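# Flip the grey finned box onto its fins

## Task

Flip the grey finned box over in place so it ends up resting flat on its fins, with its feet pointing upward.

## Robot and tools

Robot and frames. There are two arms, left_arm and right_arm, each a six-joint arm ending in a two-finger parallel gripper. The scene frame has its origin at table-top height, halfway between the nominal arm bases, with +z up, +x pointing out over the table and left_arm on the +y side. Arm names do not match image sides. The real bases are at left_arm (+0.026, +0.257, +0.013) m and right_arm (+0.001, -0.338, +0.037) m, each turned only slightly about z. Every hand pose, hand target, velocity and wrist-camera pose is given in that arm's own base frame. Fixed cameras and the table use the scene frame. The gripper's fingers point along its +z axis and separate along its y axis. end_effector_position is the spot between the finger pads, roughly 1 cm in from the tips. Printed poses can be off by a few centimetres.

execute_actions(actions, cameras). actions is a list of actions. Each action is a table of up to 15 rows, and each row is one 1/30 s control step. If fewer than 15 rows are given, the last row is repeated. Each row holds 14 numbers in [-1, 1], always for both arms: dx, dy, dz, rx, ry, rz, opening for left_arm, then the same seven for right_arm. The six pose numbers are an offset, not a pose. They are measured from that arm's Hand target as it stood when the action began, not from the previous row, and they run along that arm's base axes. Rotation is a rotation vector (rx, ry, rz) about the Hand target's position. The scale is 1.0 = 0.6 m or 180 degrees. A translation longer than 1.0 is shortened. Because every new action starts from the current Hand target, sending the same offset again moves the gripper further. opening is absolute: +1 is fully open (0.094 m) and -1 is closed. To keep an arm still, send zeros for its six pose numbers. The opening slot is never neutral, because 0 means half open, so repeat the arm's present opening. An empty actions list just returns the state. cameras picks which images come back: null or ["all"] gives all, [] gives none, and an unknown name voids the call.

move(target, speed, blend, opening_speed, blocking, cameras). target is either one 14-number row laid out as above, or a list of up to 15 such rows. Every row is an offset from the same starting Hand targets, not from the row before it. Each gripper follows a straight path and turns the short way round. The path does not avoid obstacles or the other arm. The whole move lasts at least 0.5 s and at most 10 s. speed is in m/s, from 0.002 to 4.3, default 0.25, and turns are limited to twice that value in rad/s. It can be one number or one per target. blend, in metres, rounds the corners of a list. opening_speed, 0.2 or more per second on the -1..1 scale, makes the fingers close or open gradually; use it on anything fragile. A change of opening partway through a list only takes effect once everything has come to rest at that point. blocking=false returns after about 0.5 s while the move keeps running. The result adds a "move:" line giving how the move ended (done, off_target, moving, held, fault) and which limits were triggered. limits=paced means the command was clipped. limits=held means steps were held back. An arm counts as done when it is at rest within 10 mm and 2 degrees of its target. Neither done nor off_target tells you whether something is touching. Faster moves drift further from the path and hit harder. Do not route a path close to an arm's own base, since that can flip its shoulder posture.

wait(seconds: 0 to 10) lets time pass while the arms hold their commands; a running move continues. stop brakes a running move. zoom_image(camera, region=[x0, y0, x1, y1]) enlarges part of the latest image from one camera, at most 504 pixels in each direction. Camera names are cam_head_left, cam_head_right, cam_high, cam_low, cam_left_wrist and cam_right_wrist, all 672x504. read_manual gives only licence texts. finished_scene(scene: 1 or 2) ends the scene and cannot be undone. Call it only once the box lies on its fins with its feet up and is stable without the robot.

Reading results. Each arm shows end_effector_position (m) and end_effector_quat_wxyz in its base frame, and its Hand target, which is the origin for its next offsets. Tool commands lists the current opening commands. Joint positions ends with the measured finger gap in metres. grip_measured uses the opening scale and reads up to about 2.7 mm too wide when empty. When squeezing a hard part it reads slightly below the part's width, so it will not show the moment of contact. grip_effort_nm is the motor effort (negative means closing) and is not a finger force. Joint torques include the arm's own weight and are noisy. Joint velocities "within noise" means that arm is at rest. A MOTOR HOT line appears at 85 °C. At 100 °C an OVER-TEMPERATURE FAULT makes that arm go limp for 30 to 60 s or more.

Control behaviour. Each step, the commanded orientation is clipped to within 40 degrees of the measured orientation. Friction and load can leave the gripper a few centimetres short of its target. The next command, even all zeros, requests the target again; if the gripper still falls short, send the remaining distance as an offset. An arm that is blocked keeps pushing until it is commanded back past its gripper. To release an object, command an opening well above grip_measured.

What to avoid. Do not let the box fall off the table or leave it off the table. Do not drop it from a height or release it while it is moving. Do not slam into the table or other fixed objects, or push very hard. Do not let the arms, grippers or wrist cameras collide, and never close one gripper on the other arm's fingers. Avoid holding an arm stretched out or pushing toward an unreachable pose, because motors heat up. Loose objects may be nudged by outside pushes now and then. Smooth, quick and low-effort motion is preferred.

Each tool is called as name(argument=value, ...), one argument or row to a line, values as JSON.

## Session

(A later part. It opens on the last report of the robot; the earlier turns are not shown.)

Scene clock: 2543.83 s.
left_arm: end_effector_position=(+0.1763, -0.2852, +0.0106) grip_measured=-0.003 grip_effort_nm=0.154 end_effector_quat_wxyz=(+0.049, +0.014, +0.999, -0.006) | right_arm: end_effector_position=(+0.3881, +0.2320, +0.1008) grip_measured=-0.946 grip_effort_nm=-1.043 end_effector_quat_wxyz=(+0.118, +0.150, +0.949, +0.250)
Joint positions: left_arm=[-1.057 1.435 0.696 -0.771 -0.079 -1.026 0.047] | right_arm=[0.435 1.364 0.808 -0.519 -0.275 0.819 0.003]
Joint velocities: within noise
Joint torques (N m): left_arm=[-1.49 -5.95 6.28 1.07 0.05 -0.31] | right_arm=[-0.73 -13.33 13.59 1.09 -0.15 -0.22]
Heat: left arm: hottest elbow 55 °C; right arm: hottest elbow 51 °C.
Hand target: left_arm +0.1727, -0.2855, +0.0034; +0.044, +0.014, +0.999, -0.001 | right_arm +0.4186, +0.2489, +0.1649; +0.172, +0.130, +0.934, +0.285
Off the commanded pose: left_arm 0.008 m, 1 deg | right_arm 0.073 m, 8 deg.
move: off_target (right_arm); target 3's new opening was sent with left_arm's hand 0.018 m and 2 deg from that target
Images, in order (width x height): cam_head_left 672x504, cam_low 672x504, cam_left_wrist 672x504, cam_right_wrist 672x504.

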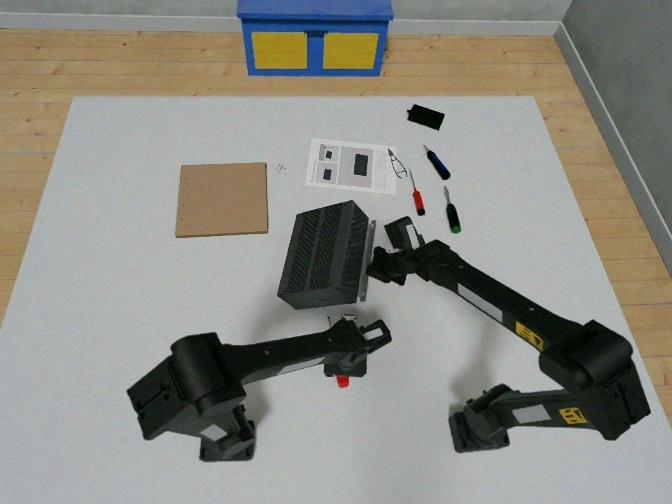

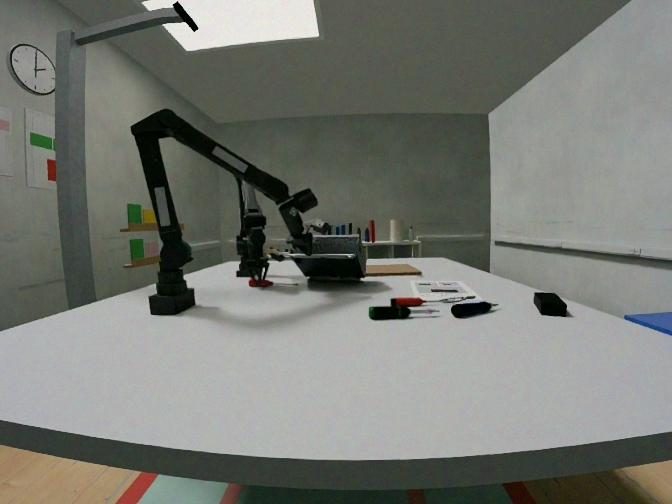

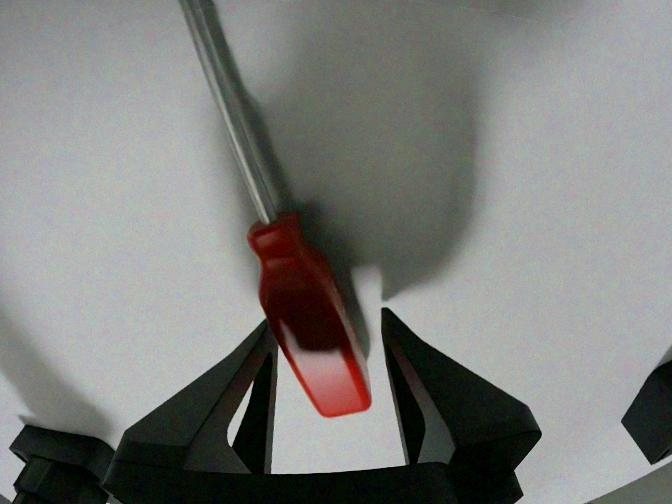

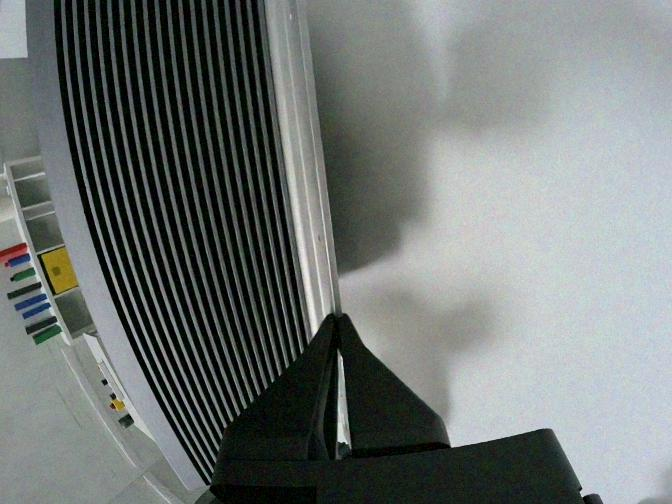

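move(
  target=[
    [0,0,0.1,0,0,0,0.2,-0.01,0.05,0.06,-0.07,0,0,-1],
    [-0.05,0.1,0.3,0,0,0,0.2,-0.02,0.12,0.09,-0.15,0,0,-1],
  ],
  speed=0.12,
  cameras=["cam_right_wrist","cam_head_left","cam_low","cam_high"],
)

Scene clock: 2557.03 s.
left_arm: end_effector_position=(+0.1370, -0.2158, +0.1648) grip_measured=+0.197 grip_effort_nm=0.159 end_effector_quat_wxyz=(+0.035, +0.015, +0.999, +0.018) | right_arm: end_effector_position=(+0.3971, +0.3142, +0.1827) grip_measured=-0.958 grip_effort_nm=-1.043 end_effector_quat_wxyz=(+0.174, +0.088, +0.980, +0.048)
Joint positions: left_arm=[-1.057 1.015 0.815 -1.366 -0.079 -1.026 0.056] | right_arm=[0.735 1.494 1.236 -0.999 0.188 0.885 0.002]
Joint velocities: within noise
Joint torques (N m): left_arm=[-0.5 -3.96 11.73 0.29 0.05 -0.17] | right_arm=[-0.32 -13.45 12.51 0.08 1.05 -0.11]
Heat: left arm: hottest elbow 53 °C; right arm: hottest elbow 55 °C.
Hand target: left_arm +0.1428, -0.2255, +0.1835; +0.045, +0.014, +0.999, -0.001 | right_arm +0.4067, +0.3208, +0.2189; +0.198, +0.087, +0.975, +0.059
Off the commanded pose: left_arm 0.022 m, 2 deg | right_arm 0.038 m, 3 deg.
move: off_target (left_arm, right_arm)
Images, in order (width x height): cam_head_left 672x504, cam_high 672x504, cam_low 672x504, cam_right_wrist 672x504.

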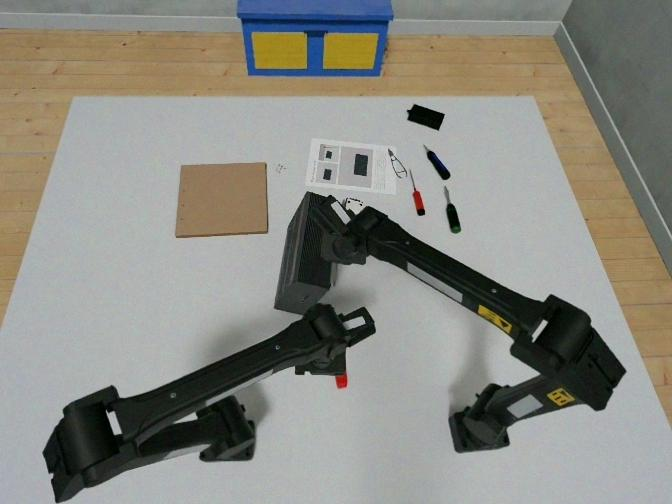

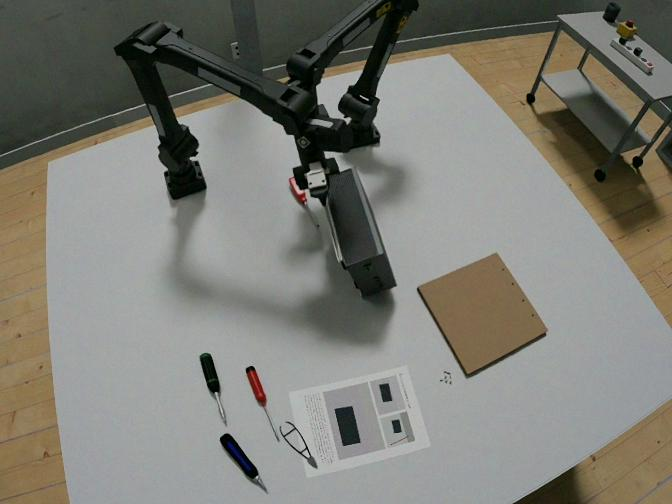

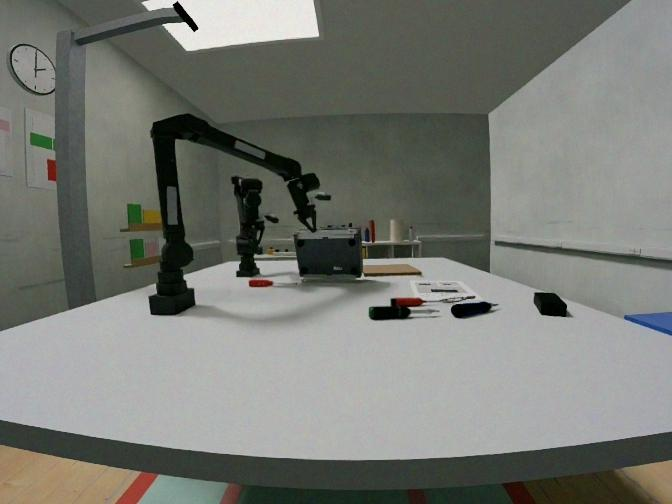

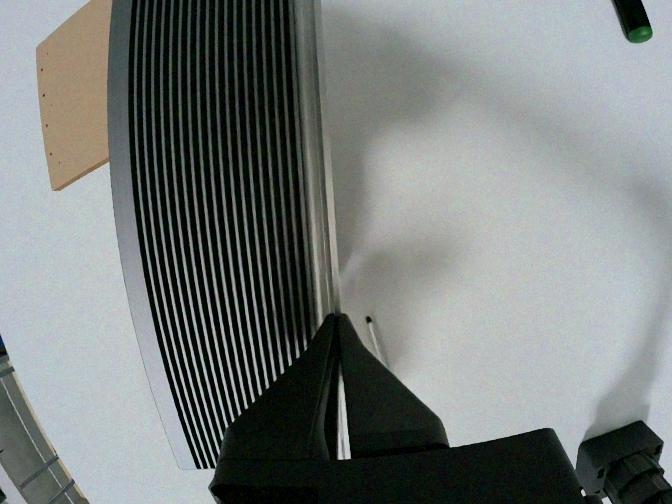

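move(
  target=[-0.05,0.15,0.1,0,0,0,0.2,-0.02,0.05,-0.01,-0.08,0,0,-1],
  speed=0.1,
  cameras=["cam_right_wrist","cam_head_left","cam_low","cam_high"],
)

zoom_image(
  camera="cam_low",
  region=[250, 200, 410, 300],
)

Scene clock: 2603.10 s.
left_arm: end_effector_position=(+0.1081, -0.1312, +0.2247) grip_measured=+0.197 grip_effort_nm=0.154 end_effector_quat_wxyz=(+0.034, +0.013, +0.999, +0.017) | right_arm: end_effector_position=(+0.3852, +0.3451, +0.1880) grip_measured=-0.958 grip_effort_nm=-1.038 end_effector_quat_wxyz=(+0.188, +0.044, +0.978, -0.072)
Joint positions: left_arm=[-0.955 0.735 0.833 -1.657 -0.074 -0.929 0.056] | right_arm=[0.859 1.625 1.404 -1.222 0.386 0.923 0.002]
Joint velocities: within noise
Joint torques (N m): left_arm=[0.32 -0.21 12.07 0.24 0.08 -0.06] | right_arm=[-0.56 -13.98 11.69 -0.16 1.19 0.28]
Heat: left arm: hottest elbow 54 °C; right arm: hottest elbow 57 °C.
Hand target: left_arm +0.1127, -0.1355, +0.2434; +0.044, +0.014, +0.999, -0.001 | right_arm +0.3948, +0.3508, +0.2130; +0.208, +0.061, +0.974, -0.063
Off the commanded pose: left_arm 0.020 m, 2 deg | right_arm 0.027 m, 3 deg.
move: off_target (left_arm, right_arm)
Images, in order (width x height): cam_head_left 672x504, cam_high 672x504, cam_low 672x504, cam_right_wrist 672x504.

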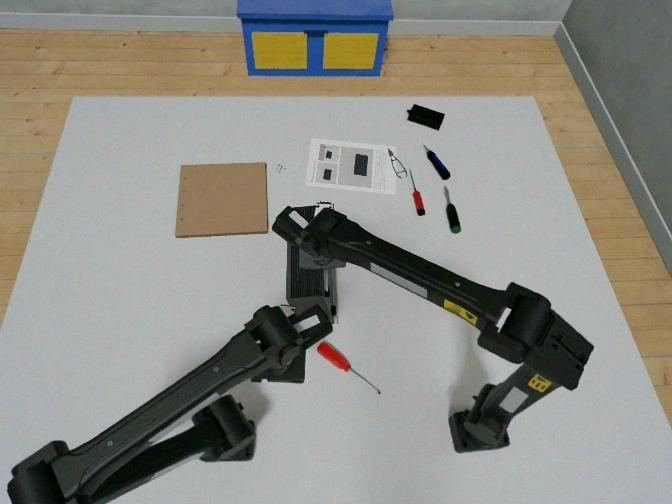

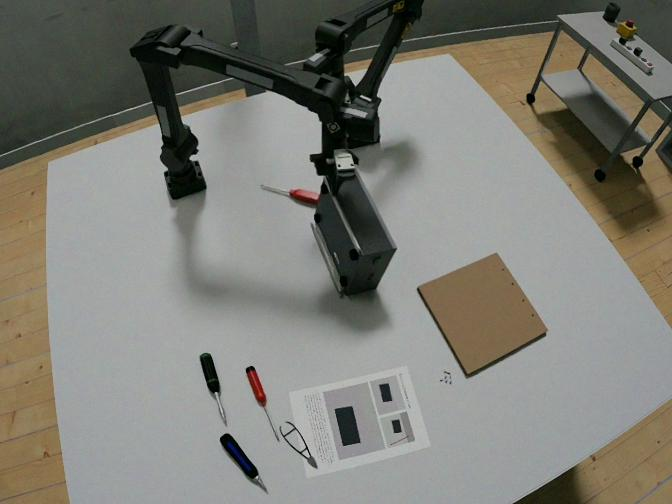

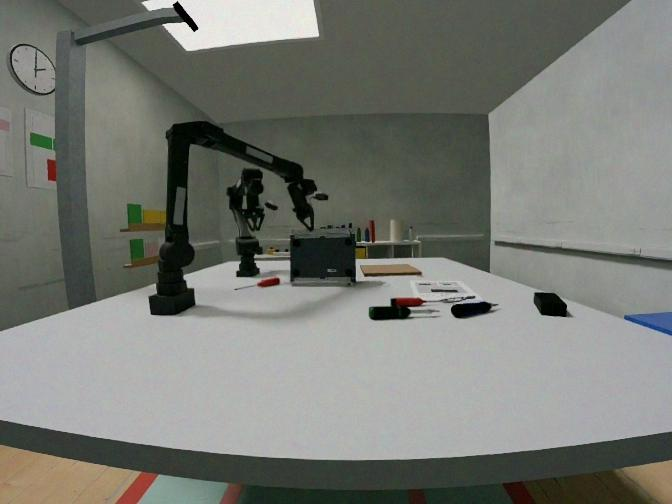

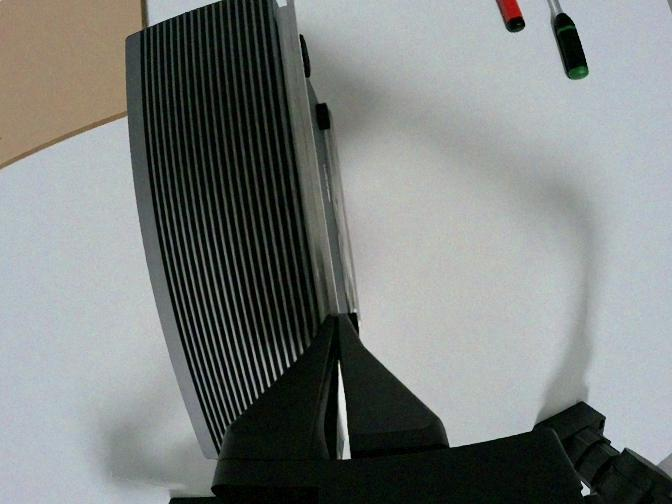

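Scaled by 3.150.

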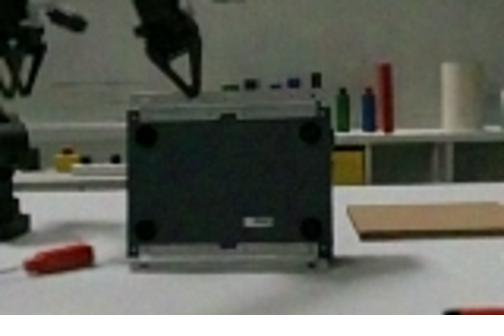

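move(
  target=[0,0,0,0,0,0,0.2,0.0,0.05,-0.03,-0.04,0,0,-1],
  speed=0.1,
  cameras=["cam_right_wrist","cam_head_left"],
)

zoom_image(
  camera="cam_right_wrist",
  region=[120, 0, 420, 340],
)

zoom_image(
  camera="cam_head_left",
  region=[250, 190, 370, 340],
)

Scene clock: 2611.47 s.
left_arm: end_effector_position=(+0.1079, -0.1310, +0.2247) grip_measured=+0.197 grip_effort_nm=0.159 end_effector_quat_wxyz=(+0.033, +0.013, +0.999, +0.017) | right_arm: end_effector_position=(+0.3853, +0.3575, +0.1884) grip_measured=-0.958 grip_effort_nm=-1.043 end_effector_quat_wxyz=(+0.194, +0.033, +0.970, -0.144)
Joint positions: left_arm=[-0.955 0.735 0.833 -1.658 -0.074 -0.928 0.056] | right_arm=[0.905 1.723 1.515 -1.367 0.488 0.974 0.002]
Joint velocities: within noise
Joint torques (N m): left_arm=[0.21 -0.21 12.08 0.32 0.07 -0.06] | right_arm=[0.91 -11.99 11.62 1.21 0.55 0.34]
Heat: left arm: hottest elbow 53 °C; right arm: hottest elbow 56 °C.
Hand target: left_arm +0.1127, -0.1355, +0.2434; +0.044, +0.014, +0.999, -0.001 | right_arm +0.3947, +0.3808, +0.1950; +0.211, +0.048, +0.968, -0.124
Off the commanded pose: left_arm 0.020 m, 2 deg | right_arm 0.026 m, 3 deg.
move: off_target (left_arm, right_arm)
Images, in order (width x height): cam_head_left 672x504, cam_right_wrist 672x504.

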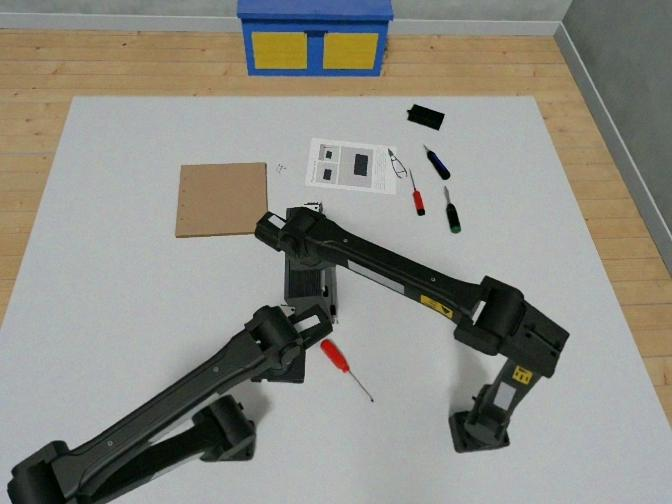

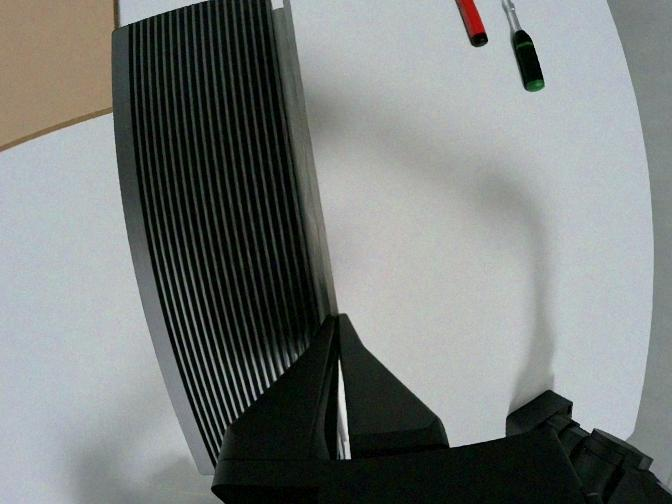

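Scaled by 1.482 from the camera's 672x504 image, which has a finer 960x720 frame.

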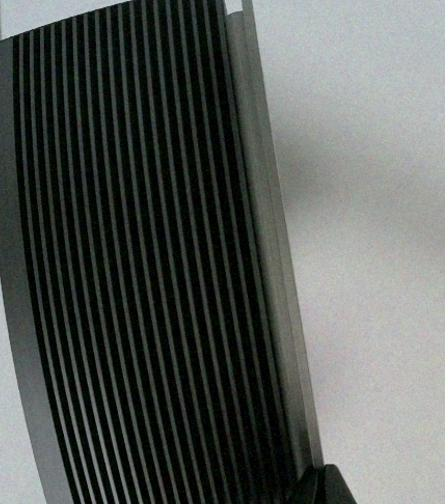

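Scaled by 3.360.

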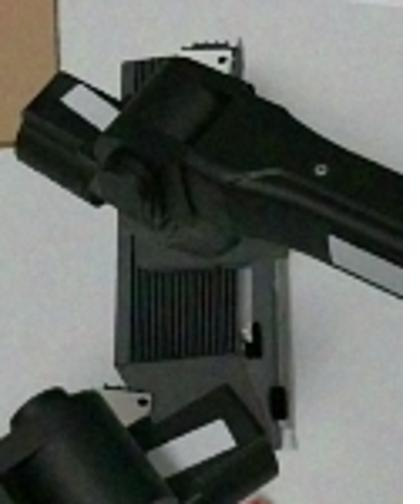

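move(
  target=[
    [0,0,0,0,0,0,0.2,0,-0.01,0,0,0,0,-1],
    [0,0,0,0,0,0,0.2,0,-0.01,0,0,0,0,-0.5],
    [0,0,0,0,0,0,0.2,-0.02,0.02,0.15,0,0,0,-0.5],
    [0,0,0,0,0,0,-0.4,-0.1,-0.4,0.2,0,0,0,-0.5],
  ],
  speed=[0.1,0.1,0.15,0.35],
  cameras=["cam_right_wrist","cam_head_left","cam_low","cam_high"],
)

zoom_image(
  camera="cam_low",
  region=[250, 200, 410, 300],
)

zoom_image(
  camera="cam_head_left",
  region=[250, 190, 370, 340],
)

Scene clock: 2676.00 s.
left_arm: end_effector_position=(+0.1080, -0.1309, +0.2247) grip_measured=-0.396 grip_effort_nm=-0.120 end_effector_quat_wxyz=(+0.033, +0.013, +0.999, +0.017) | right_arm: end_effector_position=(+0.3303, +0.1434, +0.3133) grip_measured=-0.502 grip_effort_nm=0.076 end_effector_quat_wxyz=(+0.208, +0.043, +0.969, -0.128)
Joint positions: left_arm=[-0.954 0.735 0.833 -1.658 -0.074 -0.928 0.028] | right_arm=[0.627 1.152 1.245 -1.483 0.461 0.675 0.023]
Joint velocities: within noise
Joint torques (N m): left_arm=[0.03 -0.21 12.05 0.36 0.07 -0.07] | right_arm=[-1.73 -6.59 8.35 1.36 0.19 -0.09]
Heat: left arm: hottest elbow 54 °C; right arm: hottest elbow 59 °C.
Hand target: left_arm +0.1127, -0.1355, +0.2434; +0.044, +0.014, +0.999, -0.001 | right_arm +0.3347, +0.1409, +0.3151; +0.211, +0.048, +0.968, -0.124
Off the commanded pose: left_arm 0.020 m, 2 deg | right_arm 0.005 m, 1 deg.
move: off_target (left_arm); target 2's new opening was sent with right_arm's hand 0.021 m and 3 deg from that target; target 4's new opening was sent with left_arm's hand 0.020 m and 2 deg from that target
Images, in order (width x height): cam_head_left 672x504, cam_high 672x504, cam_low 672x504, cam_right_wrist 672x504.

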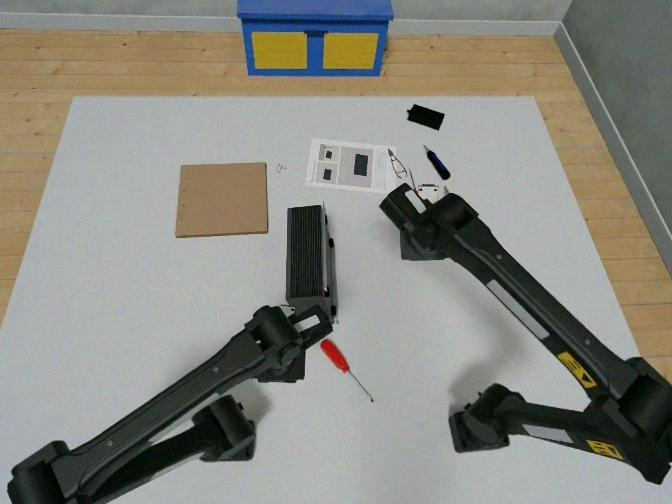

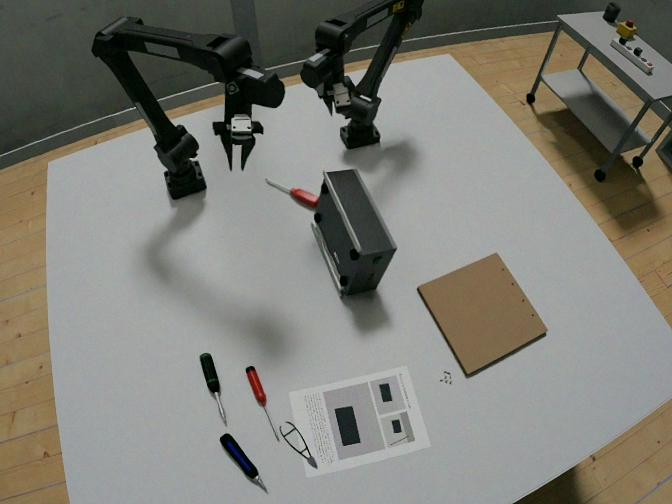

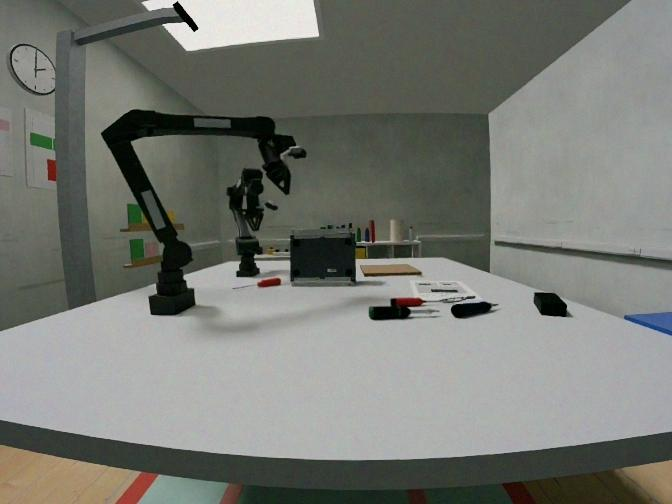

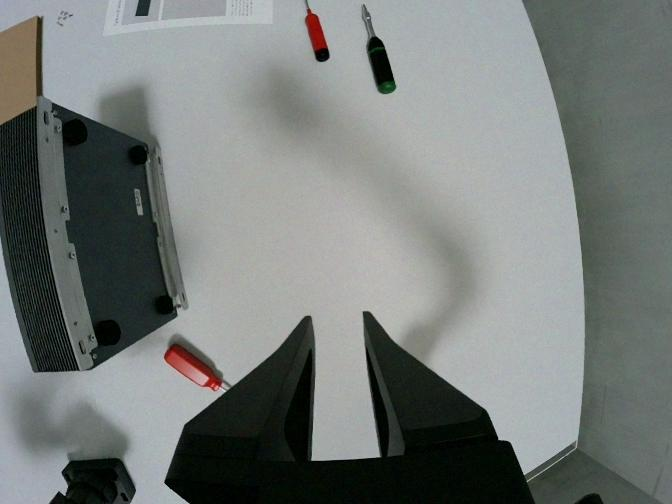

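Scaled by 3.150.

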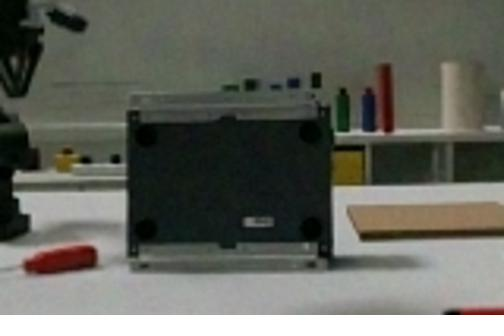

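Scaled by 3.360.

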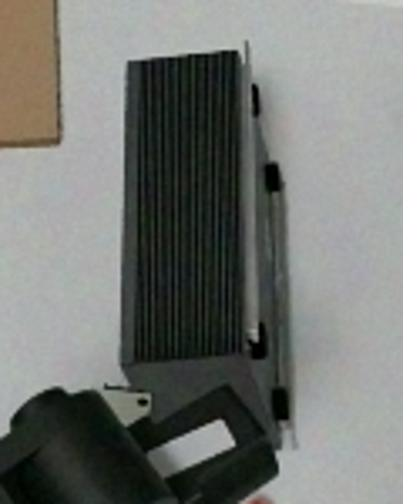

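execute_actions(
  actions=[],
  cameras=["cam_head_left","cam_high","cam_left_wrist"],
)

Scene clock: 2721.83 s.
left_arm: end_effector_position=(+0.1080, -0.1309, +0.2247) grip_measured=-0.397 grip_effort_nm=-0.115 end_effector_quat_wxyz=(+0.033, +0.013, +0.999, +0.017) | right_arm: end_effector_position=(+0.3303, +0.1434, +0.3133) grip_measured=-0.502 grip_effort_nm=0.076 end_effector_quat_wxyz=(+0.208, +0.043, +0.969, -0.128)
Joint positions: left_arm=[-0.954 0.735 0.833 -1.658 -0.074 -0.928 0.028] | right_arm=[0.627 1.152 1.245 -1.483 0.461 0.674 0.023]
Joint velocities: within noise
Joint torques (N m): left_arm=[0.09 -0.09 12.07 0.36 0.07 -0.07] | right_arm=[-1.61 -5.89 8.25 1.26 0.2 -0.12]
Heat: left arm: hottest elbow 54 °C; right arm: hottest elbow 52 °C.
Hand target: left_arm +0.1127, -0.1355, +0.2434; +0.044, +0.014, +0.999, -0.001 | right_arm +0.3347, +0.1409, +0.3151; +0.211, +0.048, +0.968, -0.124
Tool commands: left_gripper/opening=-0.4 right_gripper/opening=-0.5
Off the commanded pose: left_arm 0.020 m, 2 deg | right_arm 0.005 m, 1 deg.
Images, in order (width x height): cam_head_left 672x504, cam_high 672x504, cam_left_wrist 672x504.

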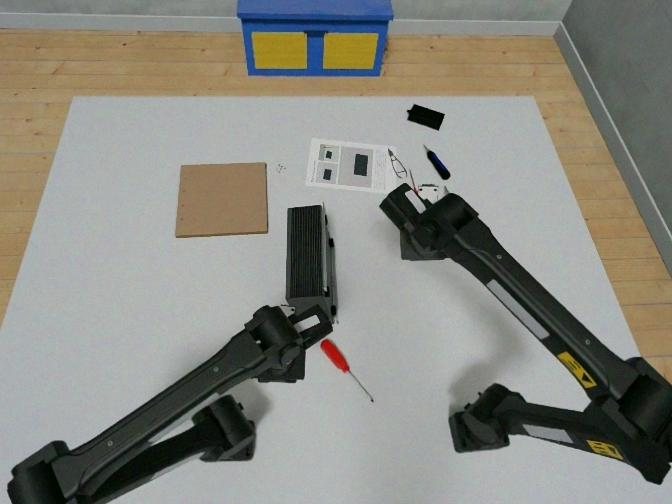

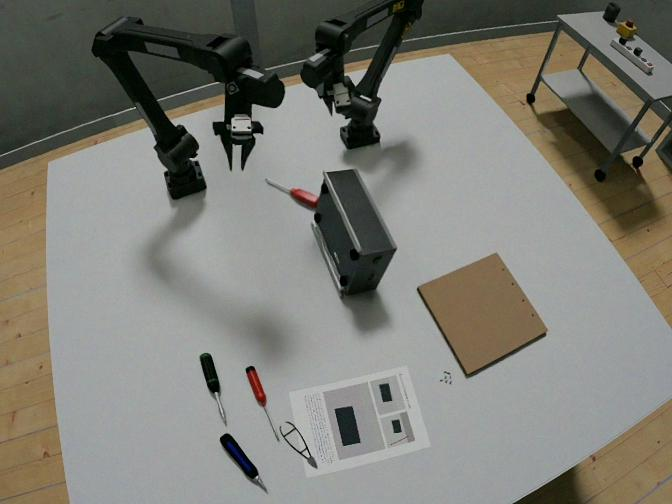

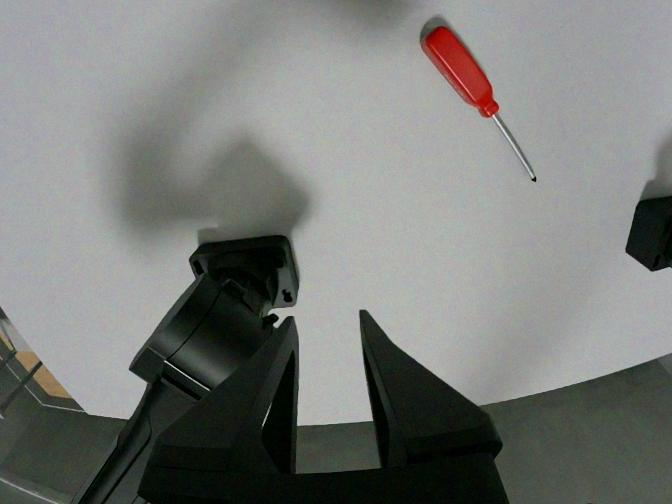

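move(
  target=[
    [0.23,0.31,0.01,-0.25,0,0,-1,-0.14,-0.48,-0.02,0,0,0,-0.5],
    [0.557,0.226,-0.15,-0.25,0,0,-1,-0.14,-0.48,-0.02,0,0,0,-0.5],
    [0.557,0.226,-0.333,-0.25,0,0,-1,-0.14,-0.48,-0.02,0,0,0,-0.5],
  ],
  blend=[0.04,0.04,0],
  speed=0.4,
  cameras=["cam_head_left","cam_high","cam_left_wrist"],
)

Scene clock: 2768.33 s.
left_arm: end_effector_position=(+0.4432, +0.0033, +0.0502) grip_measured=-0.989 grip_effort_nm=-0.598 end_effector_quat_wxyz=(+0.052, -0.002, +0.922, -0.383) | right_arm: end_effector_position=(+0.2471, -0.1411, +0.2963) grip_measured=-0.502 grip_effort_nm=0.076 end_effector_quat_wxyz=(+0.203, +0.046, +0.971, -0.119)
Joint positions: left_arm=[0.289 1.765 1.073 -1.031 0.782 0.347 0.001] | right_arm=[-0.494 0.769 0.965 -1.293 0.038 -0.409 0.023]
Joint velocities: within noise
Joint torques (N m): left_arm=[-1.67 -11.05 7.04 0.64 0.54 -0.24] | right_arm=[-1.9 -0.79 9.44 1.77 -0.22 -0.12]
Heat: left arm: hottest elbow 54 °C; right arm: hottest elbow 50 °C.
Hand target: left_arm +0.4469, +0.0000, +0.0437; +0.046, -0.004, +0.922, -0.383 | right_arm +0.2507, -0.1471, +0.3029; +0.211, +0.048, +0.968, -0.124
Off the commanded pose: left_arm 0.008 m, 1 deg | right_arm 0.010 m, 1 deg.
move: done
Images, in order (width x height): cam_head_left 672x504, cam_high 672x504, cam_left_wrist 672x504.

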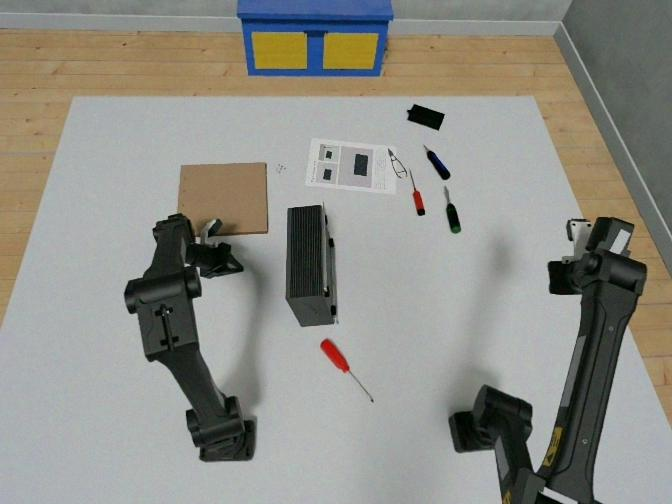

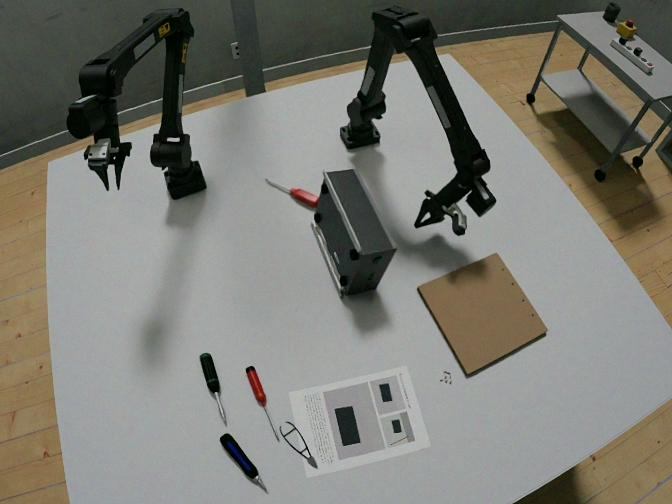

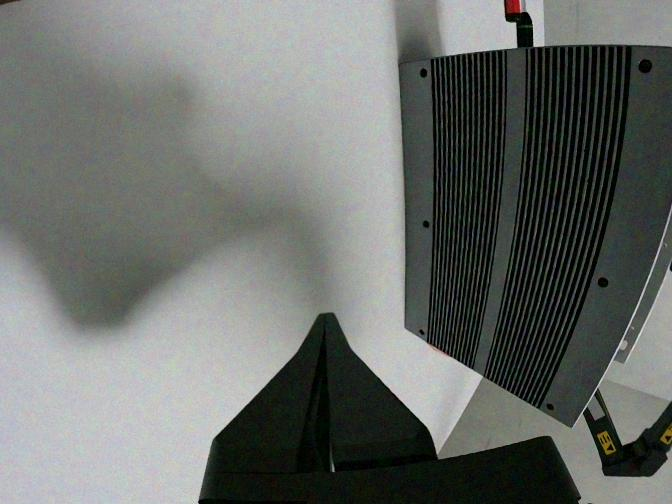

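move(
  target=[
    [-0.015,-0.15,-0.03,0,0,0,-1,0,0,0,0,0,0,-0.5],
    [-0.015,-0.35,-0.03,0,0,0,-1,0,0,0,0,0,0,-0.5],
  ],
  speed=[0.15,0.06],
  cameras=["cam_head_left","cam_high","cam_left_wrist"],
)

Scene clock: 2791.83 s.
left_arm: end_effector_position=(+0.4389, -0.1861, +0.0129) grip_measured=-0.989 grip_effort_nm=-0.598 end_effector_quat_wxyz=(+0.041, -0.025, +0.928, -0.368) | right_arm: end_effector_position=(+0.2471, -0.1411, +0.2963) grip_measured=-0.502 grip_effort_nm=0.081 end_effector_quat_wxyz=(+0.203, +0.045, +0.971, -0.119)
Joint positions: left_arm=[-0.157 1.735 0.903 -0.468 0.718 -0.314 0.001] | right_arm=[-0.494 0.769 0.965 -1.293 0.038 -0.409 0.023]
Joint velocities: within noise
Joint torques (N m): left_arm=[-4.54 -13.33 6.69 1.94 1.43 -0.28] | right_arm=[-2.08 -0.5 9.33 1.88 -0.15 -0.12]
Heat: left arm: hottest elbow 53 °C; right arm: hottest elbow 52 °C.
Hand target: left_arm +0.4380, -0.2100, +0.0257; +0.046, -0.004, +0.922, -0.383 | right_arm +0.2507, -0.1472, +0.3029; +0.211, +0.048, +0.968, -0.124
Off the commanded pose: left_arm 0.027 m, 3 deg | right_arm 0.010 m, 1 deg.
move: off_target (left_arm)
Images, in order (width x height): cam_head_left 672x504, cam_high 672x504, cam_left_wrist 672x504.

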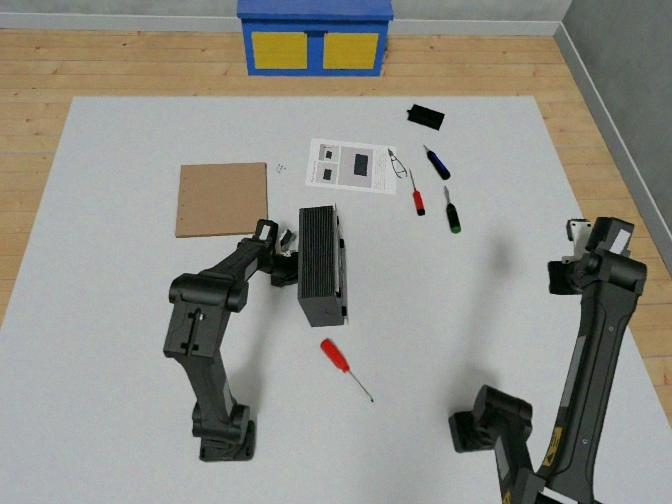

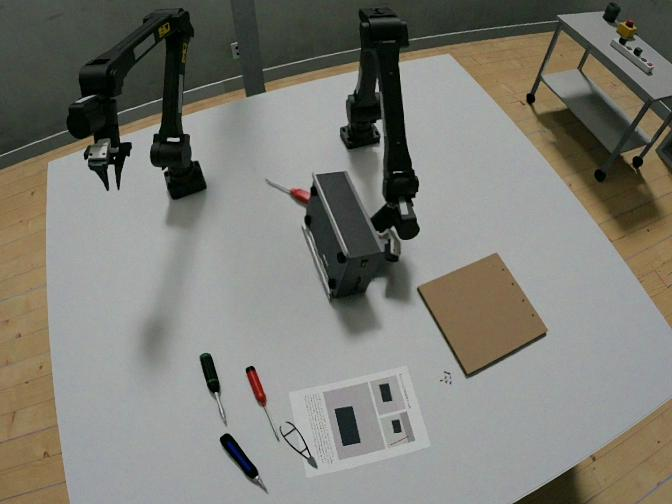

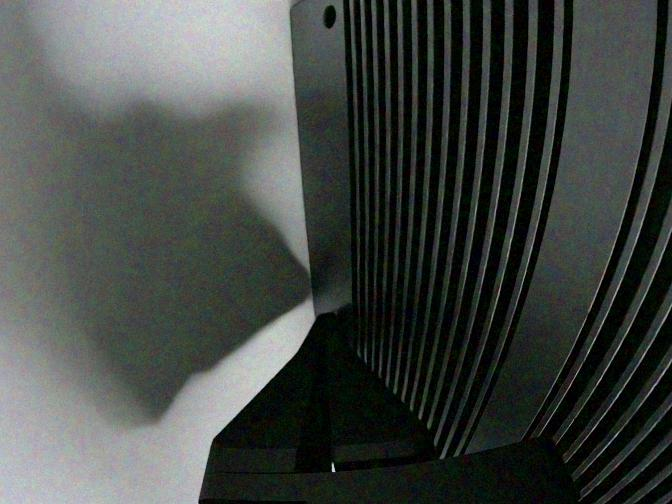

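move(
  target=[0.0,-0.26,0.005,0,0,0,-1,0,0,0,0,0,0,-0.5],
  speed=0.05,
  cameras=["cam_head_left","cam_high","cam_left_wrist"],
)

Scene clock: 2799.40 s.
left_arm: end_effector_position=(+0.4253, -0.3262, +0.0145) grip_measured=-0.989 grip_effort_nm=-0.598 end_effector_quat_wxyz=(+0.034, -0.032, +0.932, -0.360) | right_arm: end_effector_position=(+0.2471, -0.1411, +0.2963) grip_measured=-0.502 grip_effort_nm=0.076 end_effector_quat_wxyz=(+0.203, +0.045, +0.971, -0.119)
Joint positions: left_arm=[-0.472 1.776 0.96 -0.279 0.59 -0.688 0.001] | right_arm=[-0.494 0.769 0.965 -1.293 0.038 -0.409 0.023]
Joint velocities: within noise
Joint torques (N m): left_arm=[-5.01 -11.46 11.32 2.86 1.07 -0.31] | right_arm=[-1.96 -0.26 9.28 1.92 -0.16 -0.11]
Heat: left arm: hottest elbow 53 °C; right arm: hottest elbow 52 °C.
Hand target: left_arm +0.4381, -0.3659, +0.0287; +0.046, -0.005, +0.922, -0.383 | right_arm +0.2507, -0.1472, +0.3029; +0.211, +0.048, +0.968, -0.124
Off the commanded pose: left_arm 0.044 m, 5 deg | right_arm 0.010 m, 1 deg.
move: off_target (left_arm)
Images, in order (width x height): cam_head_left 672x504, cam_high 672x504, cam_left_wrist 672x504.

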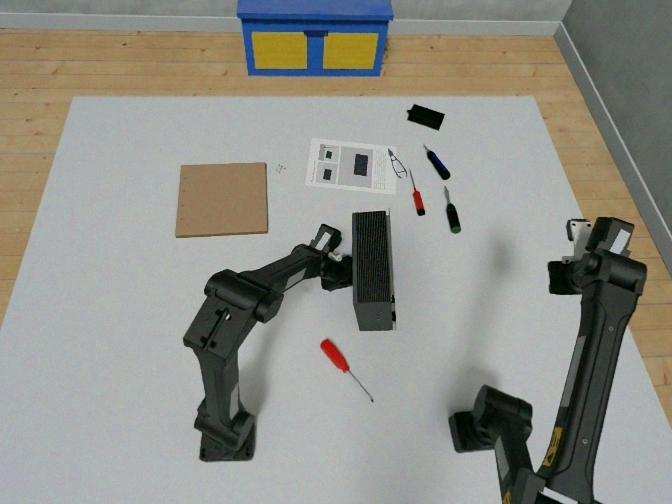

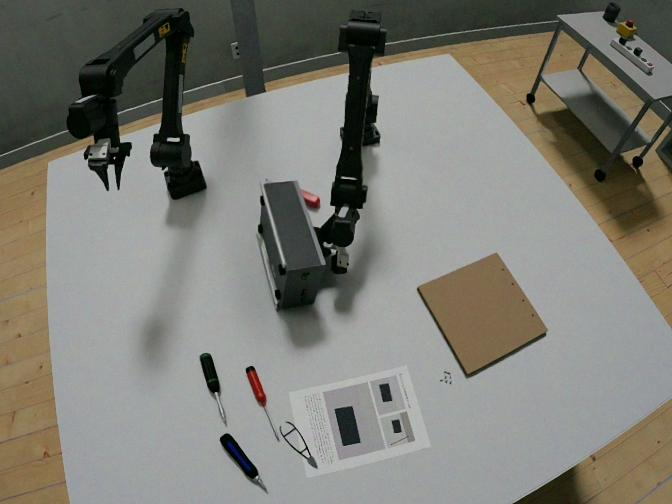

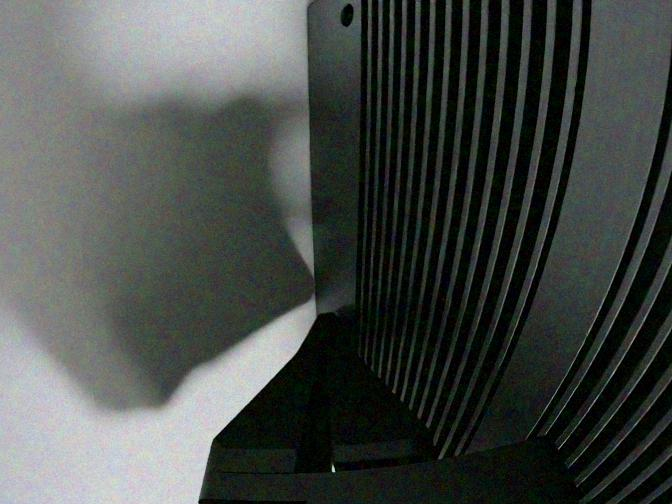

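move(
  target=[
    [-0.04,0.18,0.06,0,0,0,-1,0,0,0,0,0,0,-0.5],
    [-0.14,0.16,0.52,0.1,-0.11,0.07,-0.6,0,0,0,0,0,0,-0.5],
    [-0.13,-0.107,0.502,0.1975,-0.218,0.136,-0.6,0,0,0,0,0,0,-0.5],
  ],
  blend=[0.03,0.05,0],
  speed=0.35,
  cameras=["cam_head_left","cam_high","cam_left_wrist"],
)

Scene clock: 2838.23 s.
left_arm: end_effector_position=(+0.3537, -0.4200, +0.3186) grip_measured=-0.603 grip_effort_nm=0.154 end_effector_quat_wxyz=(+0.419, -0.043, +0.906, -0.045) | right_arm: end_effector_position=(+0.2471, -0.1411, +0.2963) grip_measured=-0.502 grip_effort_nm=0.076 end_effector_quat_wxyz=(+0.203, +0.045, +0.971, -0.119)
Joint positions: left_arm=[-1.078 1.46 1.405 -0.961 -0.709 -0.963 0.019] | right_arm=[-0.494 0.769 0.965 -1.293 0.038 -0.409 0.023]
Joint velocities: within noise
Joint torques (N m): left_arm=[-0.62 -9.76 13 1.22 -0.5 -0.36] | right_arm=[-2.14 0.32 9.37 1.83 -0.16 -0.09]
Heat: left arm: hottest elbow 57 °C; right arm: hottest elbow 53 °C.
Hand target: left_arm +0.3599, -0.4303, +0.3298; +0.423, -0.053, +0.903, -0.053 | right_arm +0.2507, -0.1472, +0.3029; +0.211, +0.048, +0.968, -0.124
Off the commanded pose: left_arm 0.016 m, 2 deg | right_arm 0.010 m, 1 deg.
move: off_target (left_arm); blend cut to 0 m at target 2; target 2's new opening was sent with left_arm's hand 0.019 m and 1 deg from that target
Images, in order (width x height): cam_head_left 672x504, cam_high 672x504, cam_left_wrist 672x504.

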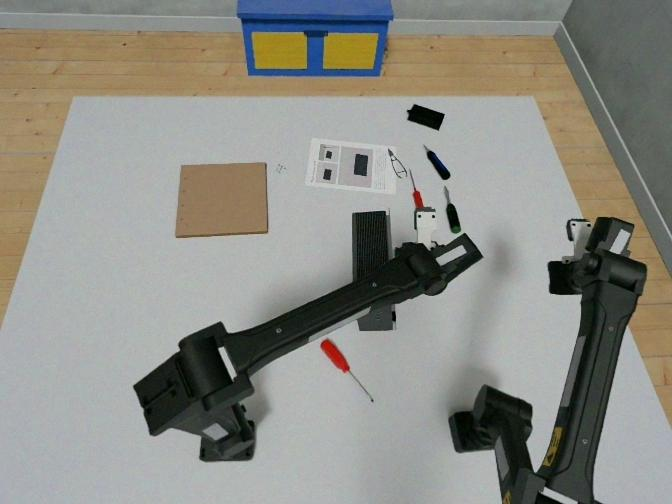

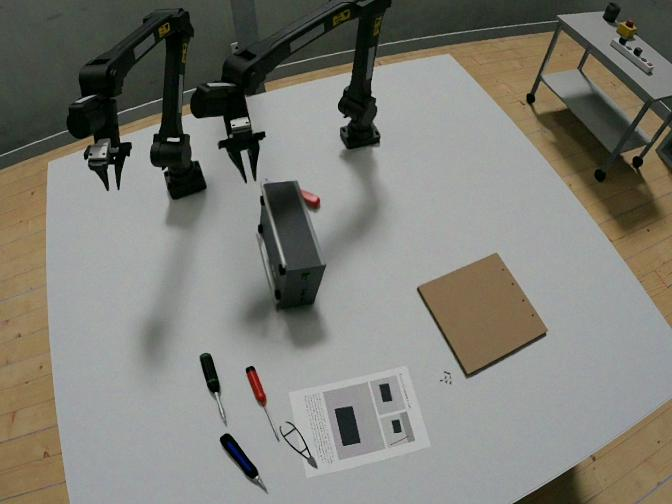

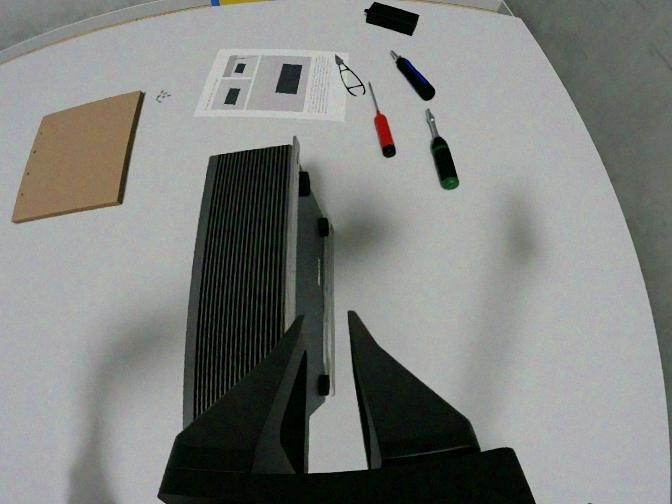

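move(
  target=[0.083,0.035,-0.118,0,0,0,-0.6,0,0,0,0,0,0,-0.5],
  speed=0.12,
  cameras=["cam_head_left","cam_left_wrist","cam_low"],
)

zoom_image(
  camera="cam_left_wrist",
  region=[220, 150, 420, 350],
)

Scene clock: 2861.73 s.
left_arm: end_effector_position=(+0.4040, -0.4069, +0.2711) grip_measured=-0.603 grip_effort_nm=0.159 end_effector_quat_wxyz=(+0.425, -0.058, +0.901, -0.060) | right_arm: end_effector_position=(+0.2471, -0.1411, +0.2963) grip_measured=-0.502 grip_effort_nm=0.066 end_effector_quat_wxyz=(+0.203, +0.045, +0.971, -0.119)
Joint positions: left_arm=[-0.973 1.492 1.298 -0.723 -0.652 -0.874 0.019] | right_arm=[-0.494 0.769 0.965 -1.293 0.038 -0.409 0.023]
Joint velocities: within noise
Joint torques (N m): left_arm=[-0.32 -10.29 9.06 2.3 -0.21 -0.02] | right_arm=[-2.02 0.09 9.42 1.99 -0.18 -0.14]
Heat: left arm: hottest elbow 55 °C; right arm: hottest elbow 53 °C.
Hand target: left_arm +0.4098, -0.4091, +0.2592; +0.423, -0.053, +0.903, -0.053 | right_arm +0.2507, -0.1472, +0.3029; +0.211, +0.048, +0.968, -0.124
Off the commanded pose: left_arm 0.014 m, 1 deg | right_arm 0.010 m, 1 deg.
move: off_target (left_arm)
Images, in order (width x height): cam_head_left 672x504, cam_low 672x504, cam_left_wrist 672x504.

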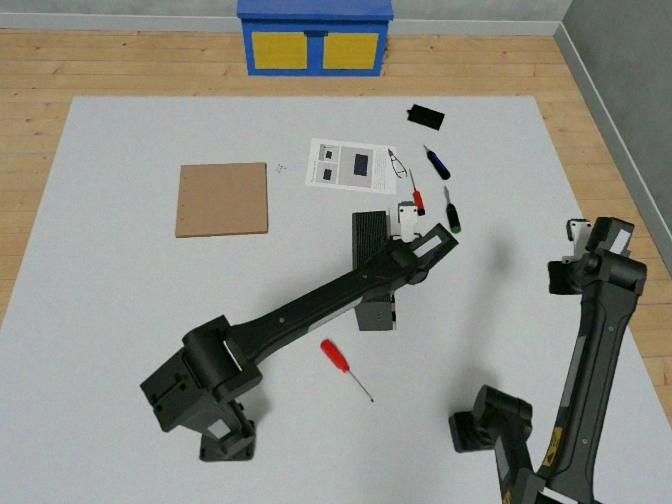

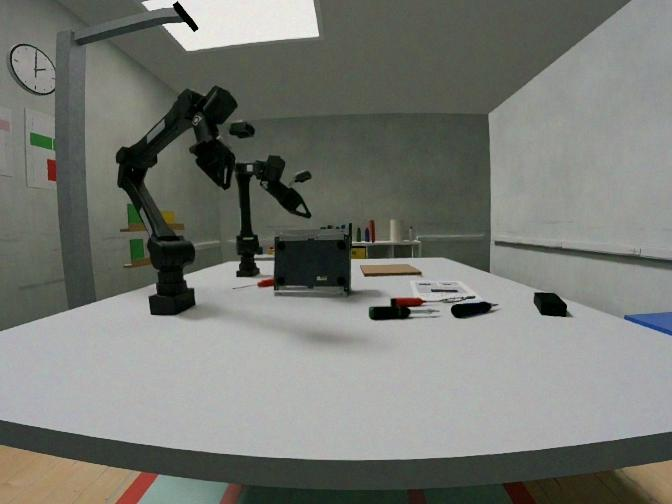

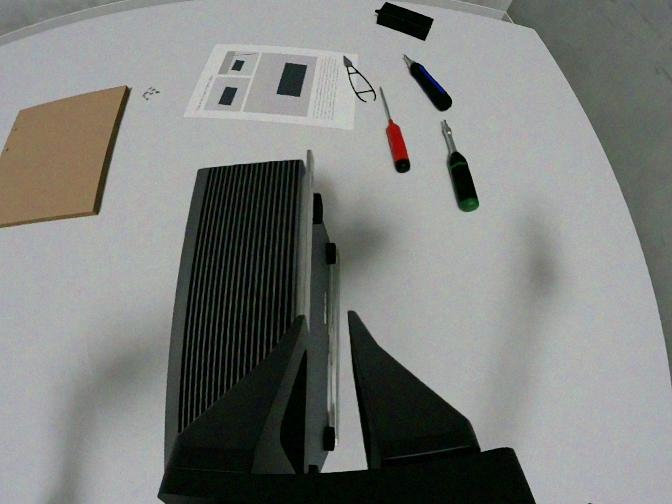

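Scaled by 2.520 from the camera's 672x504 image, which has a finer 960x720 frame.

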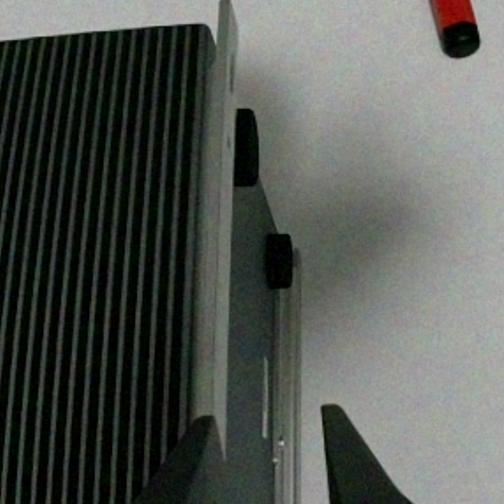

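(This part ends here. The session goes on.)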